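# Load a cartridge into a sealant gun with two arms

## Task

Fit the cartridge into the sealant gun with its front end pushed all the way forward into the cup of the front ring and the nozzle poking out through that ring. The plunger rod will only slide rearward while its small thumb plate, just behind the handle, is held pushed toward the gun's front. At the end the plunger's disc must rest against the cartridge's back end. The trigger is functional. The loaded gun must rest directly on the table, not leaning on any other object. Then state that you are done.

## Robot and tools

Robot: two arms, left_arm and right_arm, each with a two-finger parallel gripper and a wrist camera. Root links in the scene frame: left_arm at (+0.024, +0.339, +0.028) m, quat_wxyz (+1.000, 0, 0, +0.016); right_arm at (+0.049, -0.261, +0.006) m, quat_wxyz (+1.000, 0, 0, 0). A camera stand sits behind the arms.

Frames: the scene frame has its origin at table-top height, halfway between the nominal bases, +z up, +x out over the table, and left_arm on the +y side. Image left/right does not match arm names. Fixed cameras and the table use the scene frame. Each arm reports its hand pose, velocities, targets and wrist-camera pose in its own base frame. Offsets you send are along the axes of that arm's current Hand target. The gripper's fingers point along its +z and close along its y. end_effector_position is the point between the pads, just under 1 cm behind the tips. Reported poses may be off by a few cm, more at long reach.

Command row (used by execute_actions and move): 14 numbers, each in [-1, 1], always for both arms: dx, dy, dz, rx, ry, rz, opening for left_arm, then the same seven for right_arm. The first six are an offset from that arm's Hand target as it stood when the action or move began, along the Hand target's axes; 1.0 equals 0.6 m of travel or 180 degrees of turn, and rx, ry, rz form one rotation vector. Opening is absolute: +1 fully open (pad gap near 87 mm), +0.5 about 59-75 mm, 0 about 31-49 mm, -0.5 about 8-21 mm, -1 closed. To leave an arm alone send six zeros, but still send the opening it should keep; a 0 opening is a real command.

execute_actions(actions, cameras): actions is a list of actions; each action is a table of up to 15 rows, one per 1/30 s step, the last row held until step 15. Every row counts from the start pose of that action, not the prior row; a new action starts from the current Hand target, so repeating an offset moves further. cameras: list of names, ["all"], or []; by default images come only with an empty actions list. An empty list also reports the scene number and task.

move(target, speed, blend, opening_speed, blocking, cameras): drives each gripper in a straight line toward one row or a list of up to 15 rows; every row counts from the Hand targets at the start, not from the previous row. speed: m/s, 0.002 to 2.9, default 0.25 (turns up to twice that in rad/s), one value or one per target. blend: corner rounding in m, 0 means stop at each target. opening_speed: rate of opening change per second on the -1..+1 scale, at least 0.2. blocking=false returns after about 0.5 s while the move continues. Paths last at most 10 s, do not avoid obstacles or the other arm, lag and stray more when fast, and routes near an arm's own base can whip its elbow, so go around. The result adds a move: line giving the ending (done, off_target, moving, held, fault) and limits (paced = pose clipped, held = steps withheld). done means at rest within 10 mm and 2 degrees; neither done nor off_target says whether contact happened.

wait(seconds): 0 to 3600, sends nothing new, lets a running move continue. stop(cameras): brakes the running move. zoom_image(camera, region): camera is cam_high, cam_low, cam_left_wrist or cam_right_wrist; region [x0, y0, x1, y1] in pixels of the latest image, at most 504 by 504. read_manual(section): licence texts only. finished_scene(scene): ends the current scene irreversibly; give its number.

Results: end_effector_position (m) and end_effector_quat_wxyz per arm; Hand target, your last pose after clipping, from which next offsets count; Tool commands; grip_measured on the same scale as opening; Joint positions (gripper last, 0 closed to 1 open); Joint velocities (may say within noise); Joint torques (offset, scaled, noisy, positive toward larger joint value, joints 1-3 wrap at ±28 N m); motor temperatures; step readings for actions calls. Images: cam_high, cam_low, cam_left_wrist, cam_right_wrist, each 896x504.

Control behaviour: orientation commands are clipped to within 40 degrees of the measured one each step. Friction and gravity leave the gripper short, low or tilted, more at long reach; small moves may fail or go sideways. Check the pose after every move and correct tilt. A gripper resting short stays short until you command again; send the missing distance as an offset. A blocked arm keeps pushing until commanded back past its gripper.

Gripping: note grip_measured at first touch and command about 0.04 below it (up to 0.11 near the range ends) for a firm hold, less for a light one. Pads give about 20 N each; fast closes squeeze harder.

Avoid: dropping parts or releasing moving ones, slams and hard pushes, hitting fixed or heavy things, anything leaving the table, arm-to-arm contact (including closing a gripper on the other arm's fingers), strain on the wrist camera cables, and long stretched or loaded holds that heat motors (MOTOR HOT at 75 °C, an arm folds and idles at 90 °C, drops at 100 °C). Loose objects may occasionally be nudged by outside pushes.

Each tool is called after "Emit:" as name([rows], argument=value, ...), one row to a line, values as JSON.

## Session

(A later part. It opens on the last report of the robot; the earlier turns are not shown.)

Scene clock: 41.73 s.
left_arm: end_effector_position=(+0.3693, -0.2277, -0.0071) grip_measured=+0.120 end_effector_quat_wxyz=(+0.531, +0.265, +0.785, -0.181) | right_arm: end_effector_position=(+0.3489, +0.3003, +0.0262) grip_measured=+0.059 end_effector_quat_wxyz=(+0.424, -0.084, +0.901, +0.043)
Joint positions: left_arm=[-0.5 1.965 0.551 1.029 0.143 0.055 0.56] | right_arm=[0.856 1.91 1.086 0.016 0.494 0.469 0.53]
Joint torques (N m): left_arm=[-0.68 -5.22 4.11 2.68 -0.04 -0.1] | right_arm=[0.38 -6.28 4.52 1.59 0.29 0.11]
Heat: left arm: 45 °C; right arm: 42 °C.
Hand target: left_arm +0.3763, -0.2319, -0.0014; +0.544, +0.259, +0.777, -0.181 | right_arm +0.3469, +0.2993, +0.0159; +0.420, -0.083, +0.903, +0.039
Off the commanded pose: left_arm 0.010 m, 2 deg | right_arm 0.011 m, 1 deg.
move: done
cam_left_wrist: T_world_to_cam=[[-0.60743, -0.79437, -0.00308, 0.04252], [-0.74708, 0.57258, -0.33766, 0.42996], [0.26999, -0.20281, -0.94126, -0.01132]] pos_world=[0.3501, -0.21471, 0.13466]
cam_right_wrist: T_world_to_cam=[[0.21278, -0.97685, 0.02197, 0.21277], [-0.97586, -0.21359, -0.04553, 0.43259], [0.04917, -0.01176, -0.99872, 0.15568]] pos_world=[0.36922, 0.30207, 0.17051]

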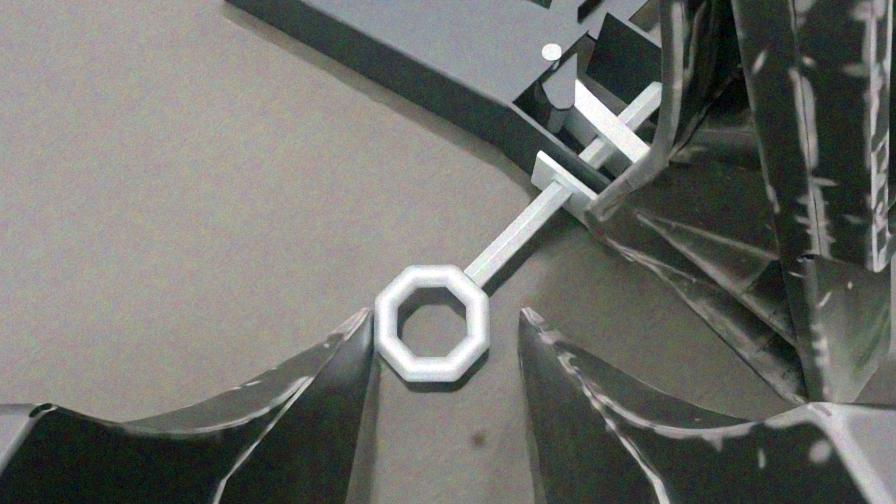

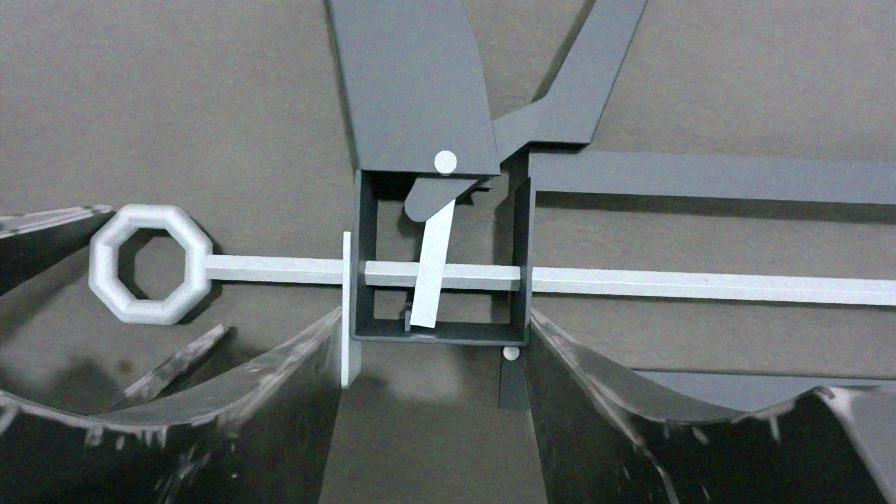

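Emit:
move([
  [0,0.006,0,0,0,0,0.12,0,0,0,0,0,0,-0.05],
  [0,0.006,0,0,0,0,-0.2,0,0,0,0,0,0,-0.05],
], speed=0.05, opening_speed=0.4, cameras=["cam_left_wrist","cam_right_wrist"])

Scene clock: 43.47 s.
left_arm: end_effector_position=(+0.3701, -0.2268, -0.0067) grip_measured=-0.079 end_effector_quat_wxyz=(+0.532, +0.264, +0.784, -0.180) | right_arm: end_effector_position=(+0.3489, +0.3003, +0.0262) grip_measured=+0.059 end_effector_quat_wxyz=(+0.424, -0.084, +0.901, +0.043)
Joint positions: left_arm=[-0.498 1.965 0.551 1.031 0.142 0.055 0.461] | right_arm=[0.856 1.91 1.086 0.016 0.494 0.469 0.53]
Joint torques (N m): left_arm=[0.29 -5.14 4.3 2.64 0.07 -0.06] | right_arm=[0.36 -6.28 4.52 1.59 0.29 0.1]
Heat: left arm: 45 °C; right arm: 42 °C.
Hand target: left_arm +0.3784, -0.2290, -0.0014; +0.544, +0.259, +0.777, -0.181 | right_arm +0.3469, +0.2993, +0.0159; +0.420, -0.083, +0.903, +0.039
Off the commanded pose: left_arm 0.010 m, 2 deg | right_arm 0.011 m, 1 deg.
move: done; target 2's new opening was sent with left_arm's hand 0.011 m and 2 deg from that target
cam_left_wrist: T_world_to_cam=[[-0.60511, -0.79614, -0.00363, 0.04248], [-0.74813, 0.57016, -0.33943, 0.43009], [0.2723, -0.20268, -0.94062, -0.01189]] pos_world=[0.3507, -0.21381, 0.13496]
cam_right_wrist: T_world_to_cam=[[0.21278, -0.97685, 0.02197, 0.21277], [-0.97586, -0.21359, -0.04553, 0.43259], [0.04917, -0.01176, -0.99872, 0.15568]] pos_world=[0.36922, 0.30207, 0.17051]

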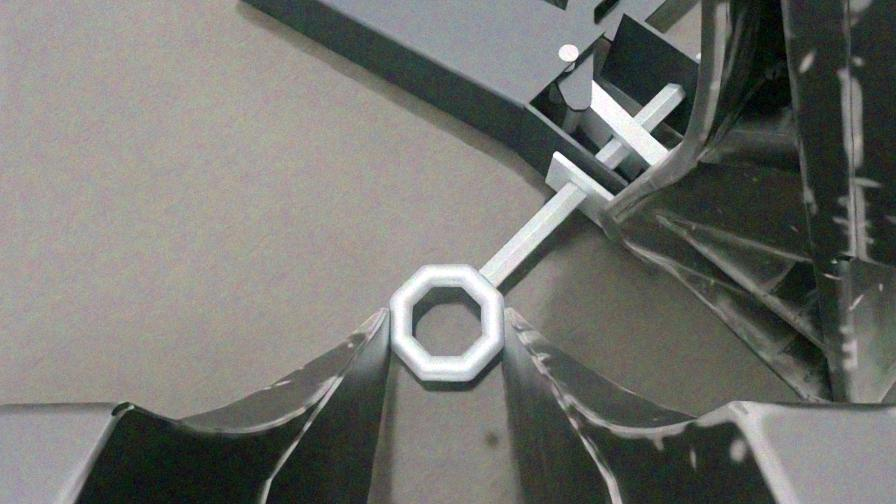

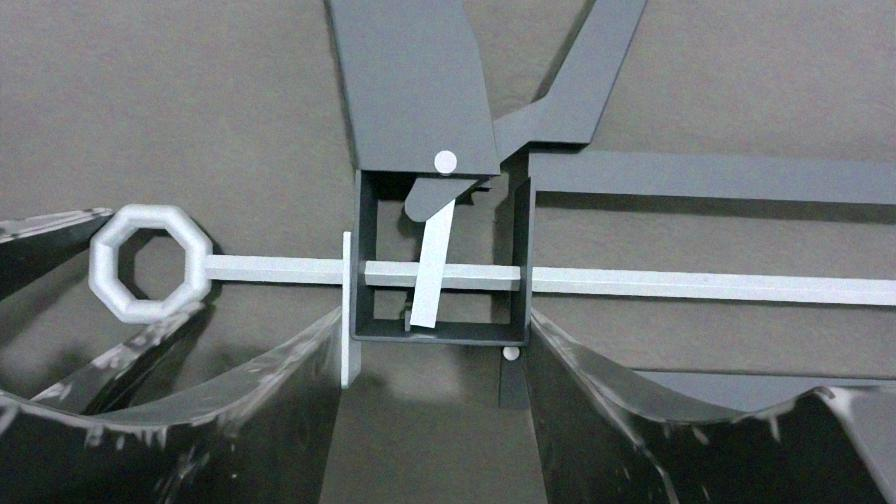

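Emit:
move(target=[0.0122,0.0353,-0.0333,0,0,0,-0.3,0,0,0,0,0,0,-0.1], speed=0.05, cameras=["cam_left_wrist","cam_right_wrist"])

Scene clock: 45.10 s.
left_arm: end_effector_position=(+0.3707, -0.2078, -0.0070) grip_measured=-0.079 end_effector_quat_wxyz=(+0.537, +0.262, +0.780, -0.188) | right_arm: end_effector_position=(+0.3492, +0.3034, +0.0268) grip_measured=+0.059 end_effector_quat_wxyz=(+0.429, -0.081, +0.899, +0.046)
Joint positions: left_arm=[-0.429 1.965 0.51 1.085 0.216 0.07 0.461] | right_arm=[0.862 1.913 1.086 0.029 0.5 0.474 0.53]
Joint torques (N m): left_arm=[2.09 -7.47 1.92 2.34 0.13 0.08] | right_arm=[-0.14 -6.6 4.49 1.47 0.22 0.03]
Heat: left arm: 45 °C; right arm: 42 °C.
Hand target: left_arm +0.3741, -0.1993, -0.0015; +0.544, +0.259, +0.777, -0.181 | right_arm +0.3469, +0.2994, +0.0160; +0.420, -0.083, +0.903, +0.039
Off the commanded pose: left_arm 0.011 m, 1 deg | right_arm 0.012 m, 1 deg.
move: off_target (left_arm)
cam_left_wrist: T_world_to_cam=[[-0.60964, -0.79265, 0.00643, 0.06042], [-0.74206, 0.56783, -0.35625, 0.41676], [0.27874, -0.22196, -0.93437, -0.01478]] pos_world=[0.35021, -0.19204, 0.13427]
cam_right_wrist: T_world_to_cam=[[0.21056, -0.97746, 0.01535, 0.21677], [-0.97587, -0.21109, -0.05585, 0.43304], [0.05784, -0.00322, -0.99832, 0.15071]] pos_world=[0.36823, 0.30378, 0.17132]

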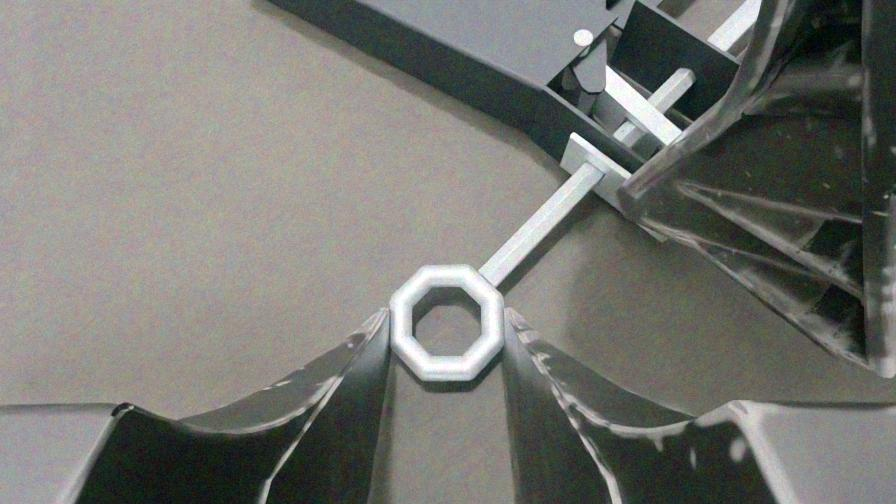

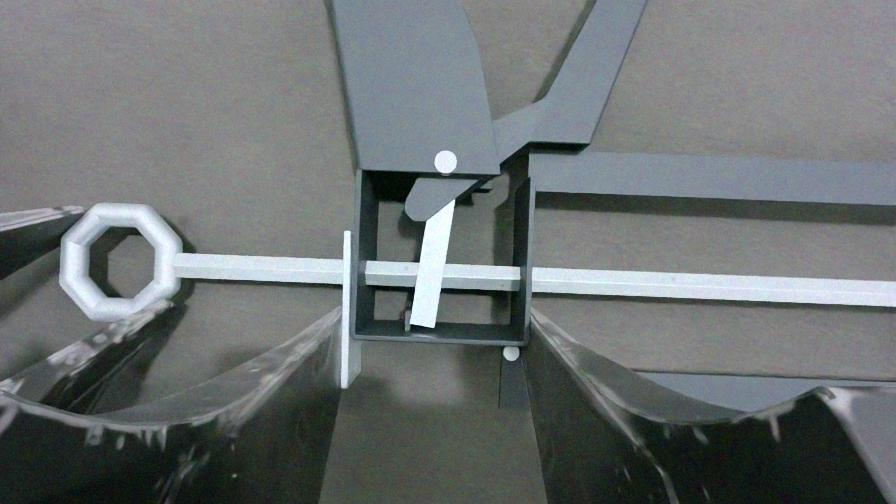

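Emit:
move(target=[0.0203,0.0588,-0.0555,0,0,0,-0.4,0,0,0,0,0,0,-0.1], speed=0.06, cameras=["cam_left_wrist","cam_right_wrist"])

Scene clock: 46.60 s.
left_arm: end_effector_position=(+0.3648, -0.1570, -0.0093) grip_measured=-0.079 end_effector_quat_wxyz=(+0.536, +0.262, +0.781, -0.187) | right_arm: end_effector_position=(+0.3492, +0.3035, +0.0268) grip_measured=+0.059 end_effector_quat_wxyz=(+0.429, -0.081, +0.899, +0.046)
Joint positions: left_arm=[-0.258 1.926 0.419 1.115 0.374 0.139 0.461] | right_arm=[0.862 1.913 1.086 0.029 0.5 0.475 0.53]
Joint torques (N m): left_arm=[1.98 -7.66 1.73 2.2 0.16 0.04] | right_arm=[-0.13 -6.58 4.51 1.47 0.22 0.03]
Heat: left arm: 45 °C; right arm: 42 °C.
Hand target: left_arm +0.3670, -0.1498, -0.0015; +0.544, +0.259, +0.777, -0.181 | right_arm +0.3469, +0.2994, +0.0160; +0.420, -0.083, +0.903, +0.039
Off the commanded pose: left_arm 0.011 m, 1 deg | right_arm 0.012 m, 1 deg.
move: off_target (left_arm)
cam_left_wrist: T_world_to_cam=[[-0.60928, -0.79294, 0.00509, 0.09693], [-0.7428, 0.56849, -0.35366, 0.38309], [0.27753, -0.21926, -0.93536, -0.00323]] pos_world=[0.34451, -0.14163, 0.13197]
cam_right_wrist: T_world_to_cam=[[0.21028, -0.97753, 0.0148, 0.21698], [-0.97592, -0.21079, -0.05618, 0.43303], [0.05803, -0.00263, -0.99831, 0.15056]] pos_world=[0.36823, 0.30378, 0.17142]

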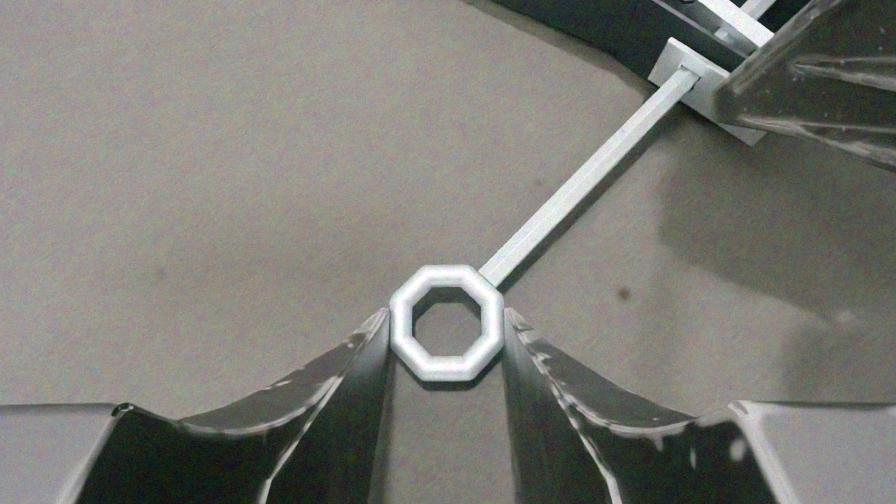

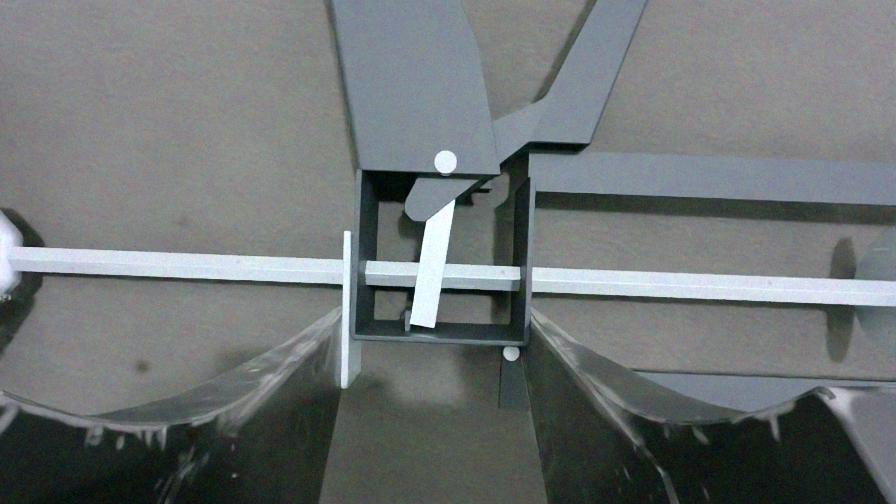

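Emit:
move(target=[0.0366,0.1058,-0.1,0,0,0,-0.4,0,0,0,0,0,0,-0.1], speed=0.07, cameras=["cam_left_wrist","cam_right_wrist"])

Scene clock: 48.63 s.
left_arm: end_effector_position=(+0.3532, -0.0668, -0.0079) grip_measured=-0.079 end_effector_quat_wxyz=(+0.539, +0.258, +0.780, -0.187) | right_arm: end_effector_position=(+0.3498, +0.3091, +0.0295) grip_measured=+0.059 end_effector_quat_wxyz=(+0.434, -0.081, +0.896, +0.056)
Joint positions: left_arm=[0.105 1.856 0.35 1.03 0.7 0.306 0.461] | right_arm=[0.867 1.913 1.086 0.05 0.495 0.475 0.53]
Joint torques (N m): left_arm=[1.96 -7.1 2.13 1.86 0.31 0.09] | right_arm=[-0.58 -6.65 4.55 1.29 0.29 0.02]
Heat: left arm: 45 °C; right arm: 42 °C.
Hand target: left_arm +0.3538, -0.0607, -0.0017; +0.544, +0.259, +0.777, -0.181 | right_arm +0.3470, +0.2994, +0.0160; +0.420, -0.083, +0.903, +0.039
Off the commanded pose: left_arm 0.009 m, 1 deg | right_arm 0.017 m, 3 deg.
move: done
cam_left_wrist: T_world_to_cam=[[-0.6038, -0.7971, 0.0076, 0.15914], [-0.7454, 0.56121, -0.35975, 0.32402], [0.28249, -0.22289, -0.93302, 0.0191]] pos_world=[0.33222, -0.05074, 0.13317]
cam_right_wrist: T_world_to_cam=[[0.21863, -0.97581, -0.00173, 0.21946], [-0.97341, -0.21796, -0.07041, 0.43672], [0.06833, 0.01708, -0.99752, 0.14347]] pos_world=[0.36733, 0.30689, 0.17424]

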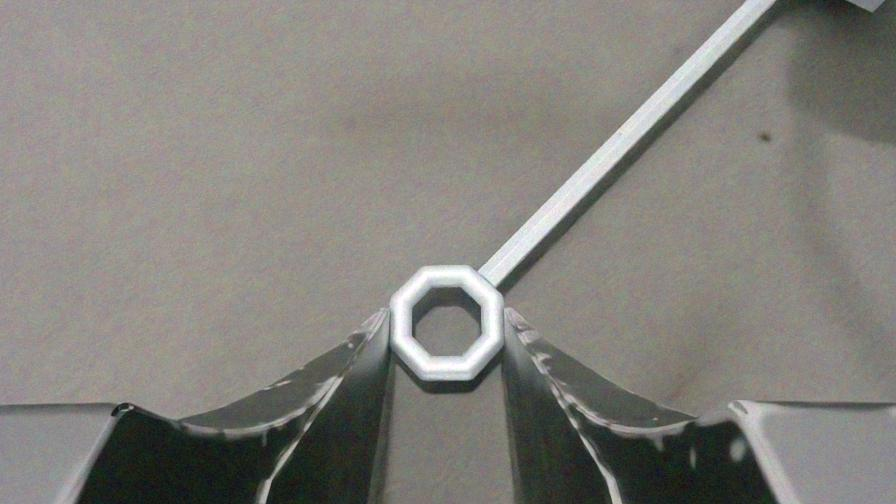

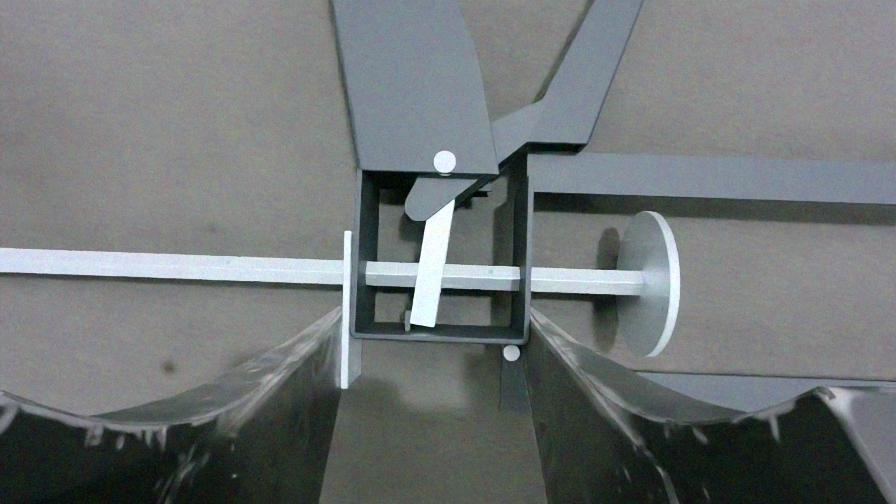

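Emit:
move(target=[0.006,0.0175,-0.0166,0,0,0,-0.4,0,0,0,0,0,0,-0.1], speed=0.05, cameras=["cam_right_wrist","cam_high","cam_low"])

Scene clock: 49.67 s.
left_arm: end_effector_position=(+0.3503, -0.0524, -0.0077) grip_measured=-0.079 end_effector_quat_wxyz=(+0.539, +0.258, +0.779, -0.187) | right_arm: end_effector_position=(+0.3495, +0.3104, +0.0299) grip_measured=+0.059 end_effector_quat_wxyz=(+0.435, -0.082, +0.895, +0.058)
Joint positions: left_arm=[0.168 1.845 0.35 0.995 0.757 0.344 0.461] | right_arm=[0.869 1.913 1.086 0.054 0.493 0.475 0.53]
Joint torques (N m): left_arm=[1.98 -6.91 2.56 1.75 0.33 0.11] | right_arm=[-0.73 -6.65 4.52 1.25 0.29 0.02]
Heat: left arm: 45 °C; right arm: 42 °C.
Hand target: left_arm +0.3516, -0.0460, -0.0017; +0.544, +0.259, +0.777, -0.181 | right_arm +0.3469, +0.2994, +0.0160; +0.420, -0.083, +0.903, +0.039
Off the commanded pose: left_arm 0.009 m, 1 deg | right_arm 0.018 m, 3 deg.
move: done
cam_right_wrist: T_world_to_cam=[[0.22125, -0.97521, -0.00415, 0.21973], [-0.97273, -0.22038, -0.07236, 0.43729], [0.06965, 0.02005, -0.99737, 0.14247]] pos_world=[0.36683, 0.30779, 0.17465]
Images, in order (width x height): cam_high 896x504, cam_low 896x504, cam_right_wrist 896x504.

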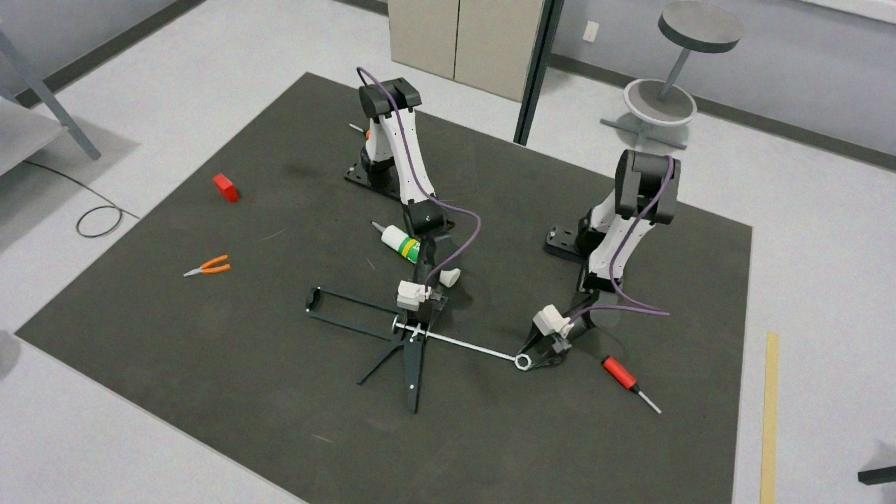

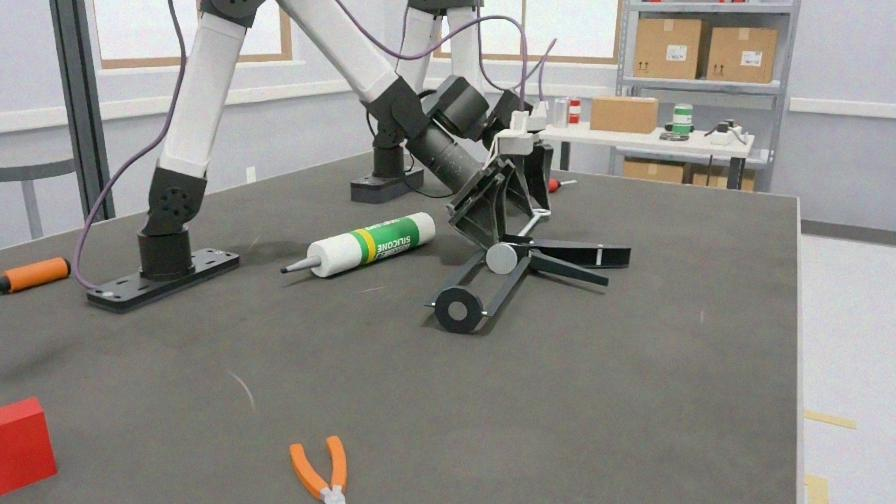

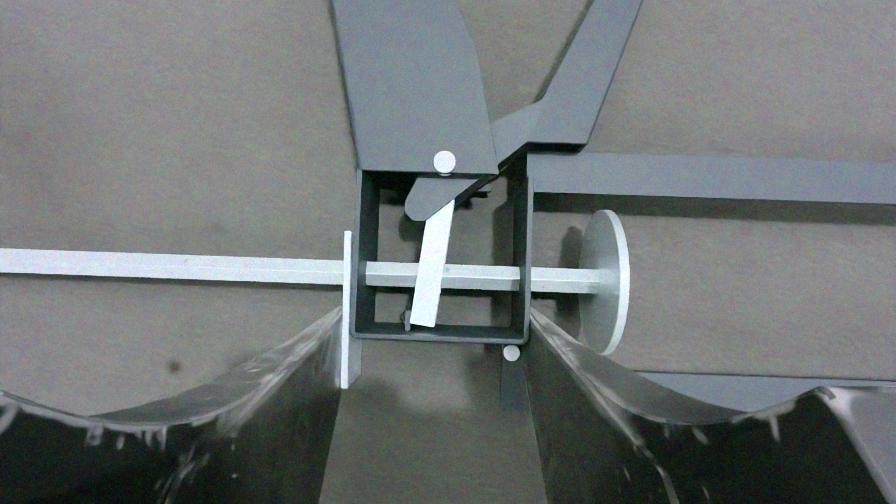

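Emit:
move(target=[0.0028,0.0082,-0.0078,0,0,0,-0.4,0,0,0,0,0,0,-0.1], speed=0.05, cameras=["cam_right_wrist","cam_left_wrist"])

Scene clock: 50.63 s.
left_arm: end_effector_position=(+0.3486, -0.0455, -0.0076) grip_measured=-0.079 end_effector_quat_wxyz=(+0.540, +0.257, +0.779, -0.187) | right_arm: end_effector_position=(+0.3494, +0.3110, +0.0301) grip_measured=+0.059 end_effector_quat_wxyz=(+0.435, -0.082, +0.895, +0.059)
Joint positions: left_arm=[0.198 1.84 0.35 0.977 0.782 0.362 0.461] | right_arm=[0.869 1.913 1.086 0.055 0.492 0.475 0.53]
Joint torques (N m): left_arm=[1.98 -6.89 2.86 1.7 0.34 0.1] | right_arm=[-0.77 -6.68 4.57 1.24 0.31 0.03]
Heat: left arm: 44 °C; right arm: 42 °C.
Hand target: left_arm +0.3506, -0.0390, -0.0017; +0.544, +0.259, +0.777, -0.181 | right_arm +0.3470, +0.2993, +0.0160; +0.420, -0.083, +0.903, +0.039
Off the commanded pose: left_arm 0.009 m, 1 deg | right_arm 0.018 m, 3 deg.
move: done
cam_left_wrist: T_world_to_cam=[[-0.60294, -0.79774, 0.00826, 0.17307], [-0.74549, 0.5597, -0.36191, 0.3087], [0.28409, -0.22437, -0.93218, 0.02487]] pos_world=[0.32742, -0.02914, 0.13348]
cam_right_wrist: T_world_to_cam=[[0.22264, -0.97488, -0.00601, 0.21976], [-0.9724, -0.22163, -0.07294, 0.43763], [0.06977, 0.02208, -0.99732, 0.14189]] pos_world=[0.36673, 0.3081, 0.17475]
Images, in order (width x height): cam_left_wrist 896x504, cam_right_wrist 896x504.

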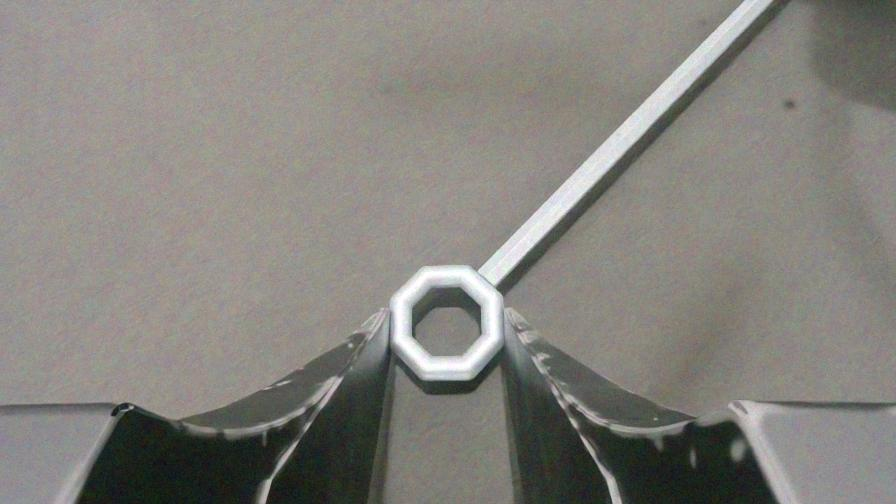

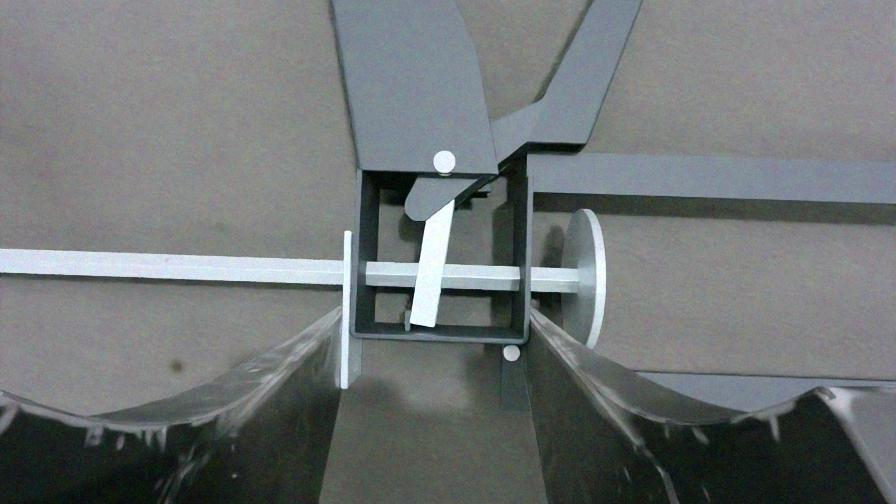

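Emit:
move(target=[-0.004,-0.0115,0.011,0,0,0,-0.4,0,0,0,0,0,0,-0.1], speed=0.05, cameras=["cam_low"])

Emit:
zoom_image(camera="cam_low", region=[270, 190, 640, 350])

Scene clock: 53.00 s.
left_arm: end_effector_position=(+0.3493, -0.0478, -0.0087) grip_measured=-0.079 end_effector_quat_wxyz=(+0.538, +0.258, +0.782, -0.183) | right_arm: end_effector_position=(+0.3497, +0.3105, +0.0302) grip_measured=+0.059 end_effector_quat_wxyz=(+0.435, -0.083, +0.895, +0.058)
Joint positions: left_arm=[0.183 1.84 0.35 0.977 0.762 0.36 0.461] | right_arm=[0.869 1.913 1.086 0.055 0.495 0.473 0.53]
Joint torques (N m): left_arm=[-0.64 -6.5 2.55 1.99 0.2 -0.11] | right_arm=[-0.77 -6.65 4.52 1.24 0.28 0.06]
Heat: left arm: 44 °C; right arm: 42 °C.
Hand target: left_arm +0.3520, -0.0489, -0.0016; +0.544, +0.259, +0.777, -0.181 | right_arm +0.3470, +0.2993, +0.0160; +0.420, -0.083, +0.903, +0.039
Off the commanded pose: left_arm 0.008 m, 1 deg | right_arm 0.018 m, 3 deg.
move: done

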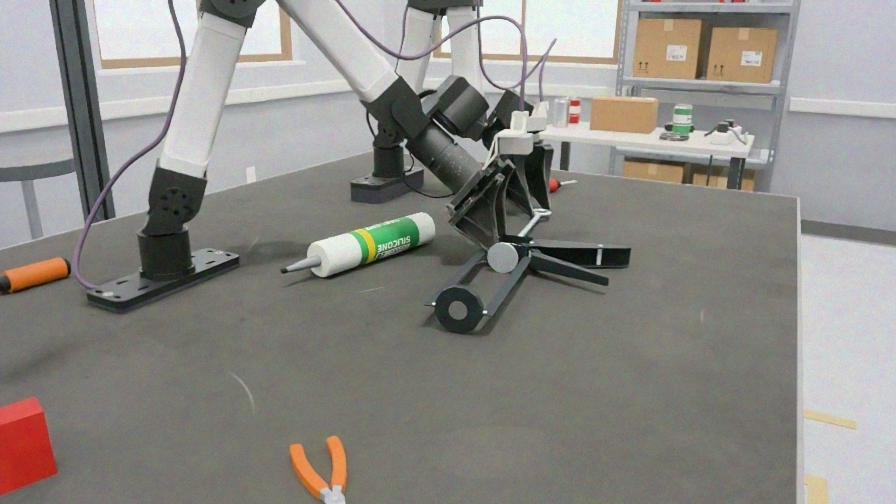

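Scaled by 1.362 from the camera's image (finer frame: 1280x720).

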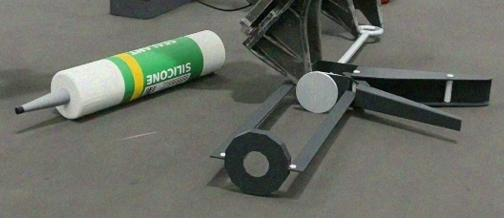

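Emit:
move([
  [0,0,0,0,0,0,0.1,0,0,0,0,0,0,-0.1],
  [-0.044,0,-0.1225,0,0,0,0.1,0,0,0,0,0,0,-0.1],
], speed=0.15, opening_speed=0.6, cameras=["cam_right_wrist"])

Scene clock: 56.50 s.
left_arm: end_effector_position=(+0.2967, -0.0156, +0.0357) grip_measured=+0.100 end_effector_quat_wxyz=(+0.529, +0.243, +0.790, -0.191) | right_arm: end_effector_position=(+0.3497, +0.3096, +0.0299) grip_measured=+0.059 end_effector_quat_wxyz=(+0.435, -0.086, +0.894, +0.055)
Joint positions: left_arm=[0.395 1.373 0.293 0.417 0.931 0.512 0.55] | right_arm=[0.869 1.913 1.086 0.053 0.496 0.465 0.53]
Joint torques (N m): left_arm=[0.31 -4.29 5.61 1.76 0.45 0.12] | right_arm=[-0.79 -6.65 4.53 1.27 0.26 0.15]
Heat: left arm: 44 °C; right arm: 42 °C.
Hand target: left_arm +0.3039, -0.0129, +0.0482; +0.544, +0.259, +0.777, -0.182 | right_arm +0.3470, +0.2993, +0.0161; +0.420, -0.083, +0.903, +0.039
Off the commanded pose: left_arm 0.015 m, 3 deg | right_arm 0.018 m, 3 deg.
move: off_target (left_arm)
cam_right_wrist: T_world_to_cam=[[0.22547, -0.97423, 0.00574, 0.21677], [-0.97156, -0.22528, -0.07299, 0.43842], [0.0724, 0.01088, -0.99732, 0.14437]] pos_world=[0.36662, 0.30839, 0.17473]

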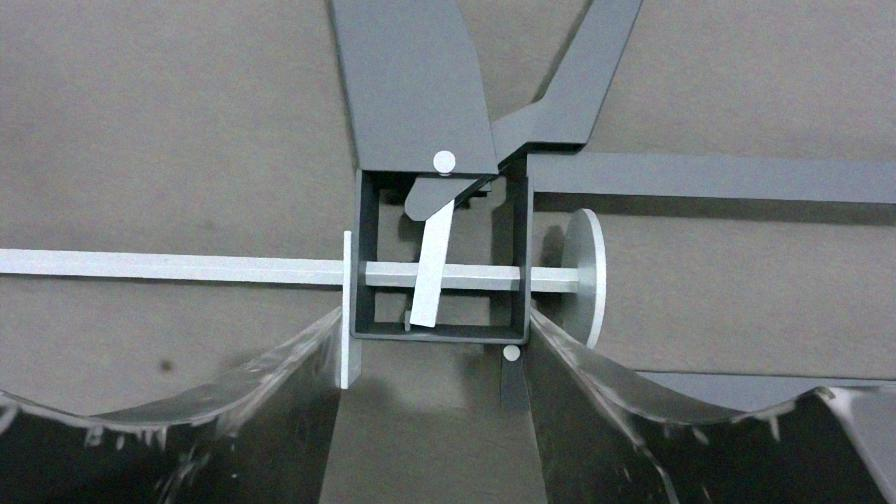

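Emit:
move([
  [0,0,0,0,0,0,0.1,0,0,0,0,0,0,0.16],
  [0,0,0,0,0,0,0.1,-0.115,0,-0.0964,0,0,0,0.16],
  [0,0,0,0,0,0,0.1,-0.1782,-0.2018,-0.2805,0,0,0,0.5],
], speed=[0.1,0.12,0.25], opening_speed=0.5, blend=[0,0.02,0], cameras=["cam_right_wrist","cam_high"])

Scene clock: 61.03 s.
left_arm: end_effector_position=(+0.2966, -0.0156, +0.0356) grip_measured=+0.100 end_effector_quat_wxyz=(+0.529, +0.243, +0.790, -0.191) | right_arm: end_effector_position=(+0.3108, +0.1696, +0.2026) grip_measured=+0.500 end_effector_quat_wxyz=(+0.419, -0.081, +0.904, +0.036)
Joint positions: left_arm=[0.395 1.373 0.293 0.416 0.931 0.512 0.55] | right_arm=[0.634 1.306 1.187 -0.638 0.345 0.306 0.75]
Joint torques (N m): left_arm=[0.28 -4.33 5.64 1.77 0.46 0.13] | right_arm=[-0.13 -4.48 6.78 1.47 0.09 -0.07]
Heat: left arm: 43 °C; right arm: 42 °C.
Hand target: left_arm +0.3040, -0.0129, +0.0482; +0.544, +0.259, +0.777, -0.181 | right_arm +0.3101, +0.1692, +0.2061; +0.420, -0.083, +0.903, +0.039
Off the commanded pose: left_arm 0.015 m, 3 deg | right_arm 0.004 m, 0 deg.
move: done
cam_right_wrist: T_world_to_cam=[[0.20189, -0.97894, 0.03045, 0.09128], [-0.97871, -0.20282, -0.03143, 0.37165], [0.03694, -0.02345, -0.99904, 0.33801]] pos_world=[0.33283, 0.17266, 0.34659]
Images, in order (width x height): cam_high 896x504, cam_right_wrist 896x504.

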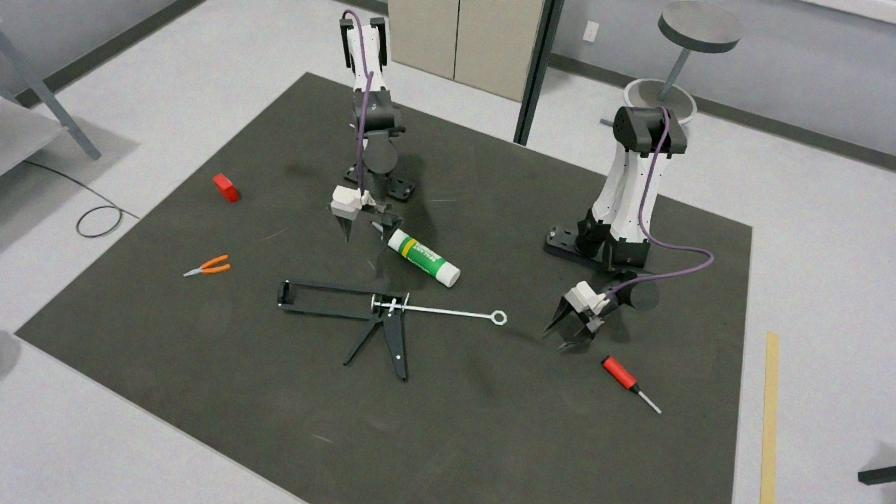

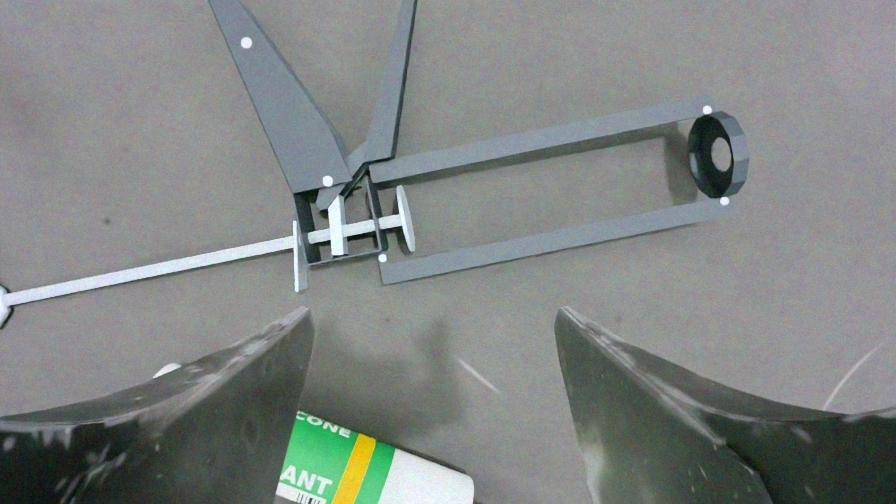

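Emit:
move(target=[0,0,0,0,0,0,0.1,0.1657,0.107,-0.0782,-0.172,0.2395,-0.37,1], speed=0.25, cameras=["cam_right_wrist","cam_high"])

Scene clock: 66.97 s.
left_arm: end_effector_position=(+0.2966, -0.0156, +0.0356) grip_measured=+0.100 end_effector_quat_wxyz=(+0.529, +0.243, +0.790, -0.191) | right_arm: end_effector_position=(+0.1997, +0.2100, +0.1601) grip_measured=+0.999 end_effector_quat_wxyz=(+0.003, -0.651, +0.759, -0.004)
Joint positions: left_arm=[0.395 1.373 0.293 0.416 0.931 0.512 0.55] | right_arm=[0.889 1.777 1.687 -1.475 0.009 -0.529 1]
Joint torques (N m): left_arm=[0.35 -4.29 5.59 1.78 0.47 0.13] | right_arm=[0.4 -5.31 7.04 0.27 -0.13 -0.1]
Heat: left arm: 43 °C; right arm: 43 °C.
Hand target: left_arm +0.3040, -0.0129, +0.0482; +0.544, +0.259, +0.777, -0.181 | right_arm +0.2001, +0.2142, +0.1603; +0.000, -0.655, +0.755, +0.000
Off the commanded pose: left_arm 0.015 m, 3 deg | right_arm 0.004 m, 1 deg.
move: done
cam_right_wrist: T_world_to_cam=[[0.99334, -0.1149, 0.00872, -0.18138], [-0.08346, -0.66518, 0.74201, 0.06429], [-0.07946, -0.73779, -0.67034, 0.42128]] pos_world=[0.21901, 0.33274, 0.23628]
Images, in order (width x height): cam_high 896x504, cam_right_wrist 896x504.

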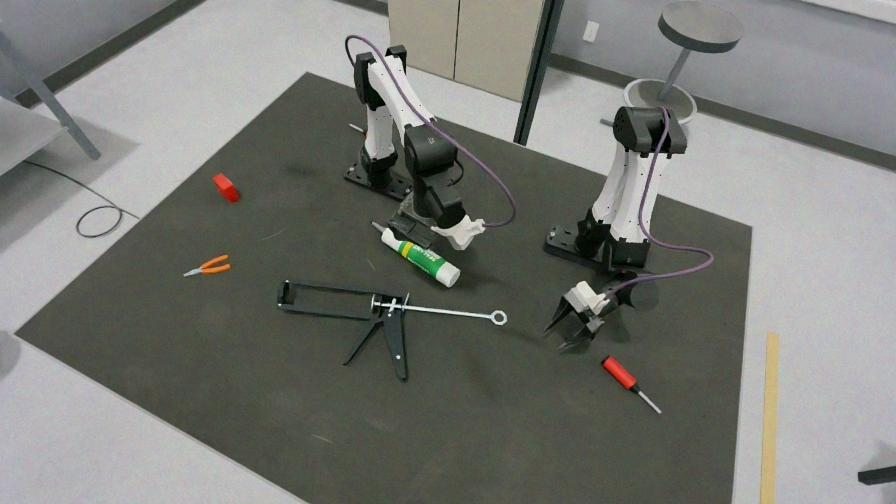

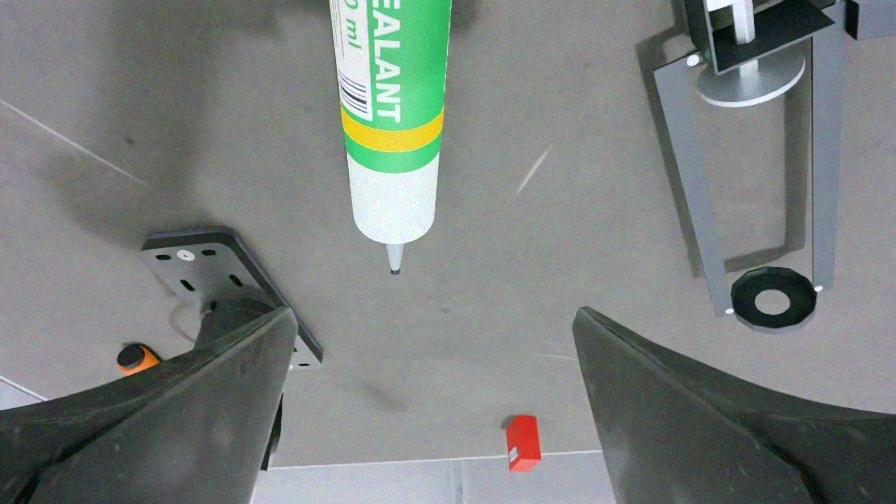

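Emit:
move(target=[0,0,0,0,0,0,0.1,-0.0161,0.0326,0.1,0,0,0.015,1], speed=0.2, cameras=["cam_right_wrist"])

Scene clock: 69.53 s.
left_arm: end_effector_position=(+0.2966, -0.0156, +0.0356) grip_measured=+0.100 end_effector_quat_wxyz=(+0.529, +0.243, +0.790, -0.191) | right_arm: end_effector_position=(+0.1838, +0.2255, +0.1056) grip_measured=+0.999 end_effector_quat_wxyz=(+0.005, -0.639, +0.769, -0.002)
Joint positions: left_arm=[0.395 1.373 0.293 0.416 0.931 0.512 0.55] | right_arm=[0.951 1.777 1.472 -1.256 0.006 -0.435 1]
Joint torques (N m): left_arm=[0.27 -4.26 5.6 1.78 0.47 0.13] | right_arm=[0.31 -6.01 4.37 0.46 -0.1 0.08]
Heat: left arm: 42 °C; right arm: 43 °C.
Hand target: left_arm +0.3040, -0.0129, +0.0482; +0.544, +0.259, +0.777, -0.181 | right_arm +0.1822, +0.2266, +0.1003; +0.001, -0.637, +0.771, +0.000
Off the commanded pose: left_arm 0.015 m, 3 deg | right_arm 0.006 m, 1 deg.
move: done
cam_right_wrist: T_world_to_cam=[[0.98926, -0.14595, 0.00777, -0.15554], [-0.10415, -0.66661, 0.7381, 0.11824], [-0.10255, -0.73098, -0.67465, 0.39805]] pos_world=[0.20701, 0.34708, 0.18247]

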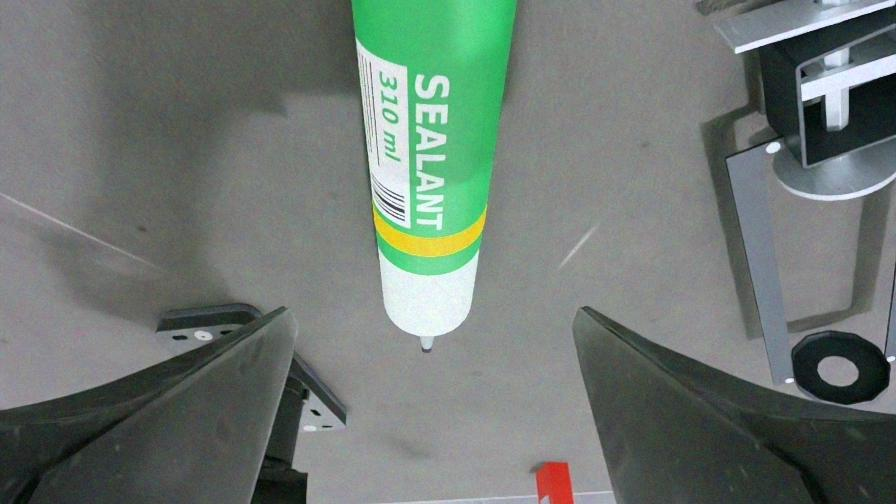

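Emit:
move(target=[0,0,0,0,0,0,0.1,0.006,0,0.1427,0,0,0,1], speed=0.12, cameras=["cam_right_wrist","cam_low"])

Scene clock: 71.70 s.
left_arm: end_effector_position=(+0.2966, -0.0156, +0.0356) grip_measured=+0.100 end_effector_quat_wxyz=(+0.529, +0.243, +0.790, -0.191) | right_arm: end_effector_position=(+0.1824, +0.2235, +0.0209) grip_measured=+0.999 end_effector_quat_wxyz=(+0.006, -0.639, +0.769, -0.002)
Joint positions: left_arm=[0.395 1.373 0.293 0.416 0.931 0.512 0.55] | right_arm=[0.951 1.84 1.204 -0.924 0.006 -0.435 1]
Joint torques (N m): left_arm=[0.29 -4.27 5.64 1.78 0.47 0.13] | right_arm=[-0.12 -5.65 4.27 0.48 -0.1 0.02]
Heat: left arm: 42 °C; right arm: 43 °C.
Hand target: left_arm +0.3040, -0.0129, +0.0482; +0.544, +0.259, +0.777, -0.181 | right_arm +0.1815, +0.2231, +0.0147; +0.001, -0.637, +0.771, +0.000
Off the commanded pose: left_arm 0.015 m, 3 deg | right_arm 0.006 m, 1 deg.
move: done
cam_right_wrist: T_world_to_cam=[[0.98926, -0.1459, 0.00842, -0.15379], [-0.10472, -0.66751, 0.7372, 0.17958], [-0.10194, -0.73017, -0.67562, 0.33904]] pos_world=[0.20551, 0.34498, 0.09797]
Images, in order (width x height): cam_low 896x504, cam_right_wrist 896x504.

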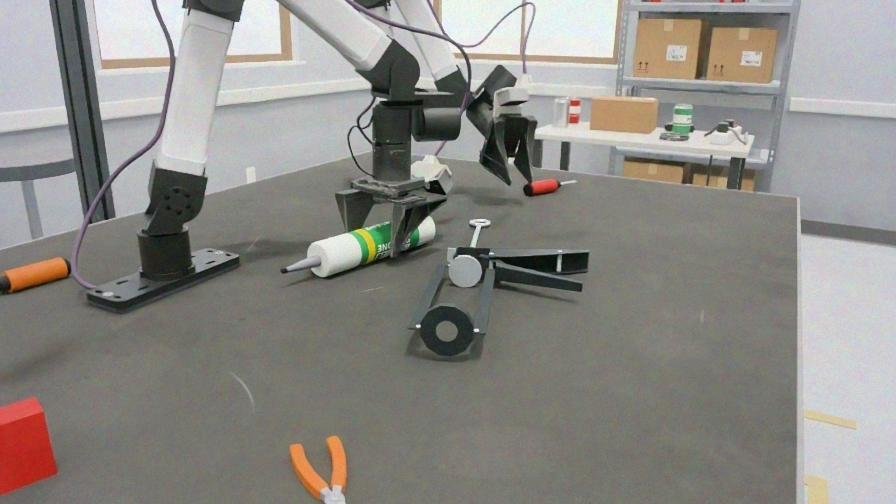

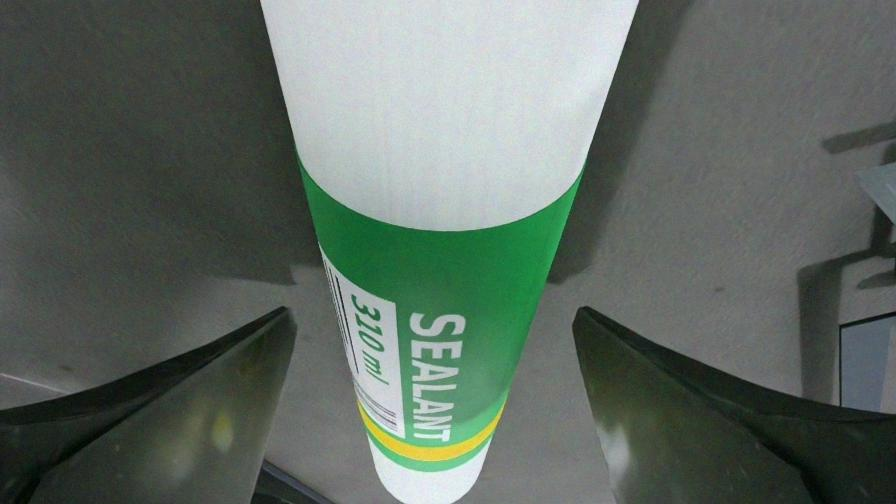

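Emit:
move(target=[0,0,0,0,0,0,0.1,0,0,0,0,0,0,-0.1], opening_speed=0.5, cameras=["cam_right_wrist"])

Scene clock: 74.37 s.
left_arm: end_effector_position=(+0.2966, -0.0156, +0.0356) grip_measured=+0.100 end_effector_quat_wxyz=(+0.529, +0.243, +0.790, -0.191) | right_arm: end_effector_position=(+0.1824, +0.2236, +0.0209) grip_measured=-0.008 end_effector_quat_wxyz=(+0.006, -0.639, +0.769, -0.002)
Joint positions: left_arm=[0.395 1.373 0.293 0.416 0.931 0.512 0.55] | right_arm=[0.951 1.84 1.204 -0.924 0.006 -0.435 0.496]
Joint torques (N m): left_arm=[0.29 -4.3 5.57 1.77 0.46 0.13] | right_arm=[-0.09 -5.64 4.26 0.47 -0.09 0.02]
Heat: left arm: 42 °C; right arm: 43 °C.
Hand target: left_arm +0.3040, -0.0129, +0.0482; +0.544, +0.259, +0.777, -0.181 | right_arm +0.1816, +0.2231, +0.0147; +0.001, -0.637, +0.771, +0.000
Off the commanded pose: left_arm 0.015 m, 3 deg | right_arm 0.006 m, 1 deg.
move: done
cam_right_wrist: T_world_to_cam=[[0.98921, -0.14626, 0.00861, -0.15376], [-0.10515, -0.66775, 0.73692, 0.17985], [-0.10203, -0.72988, -0.67592, 0.33907]] pos_world=[0.20561, 0.34509, 0.09797]

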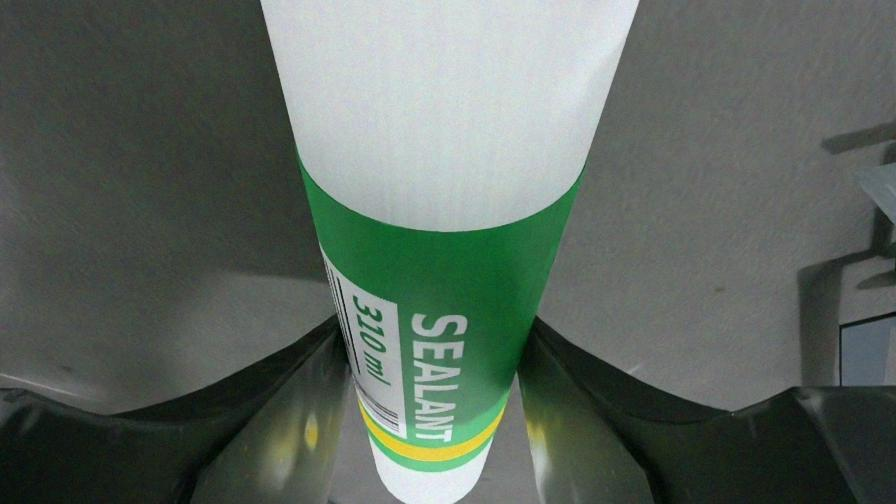

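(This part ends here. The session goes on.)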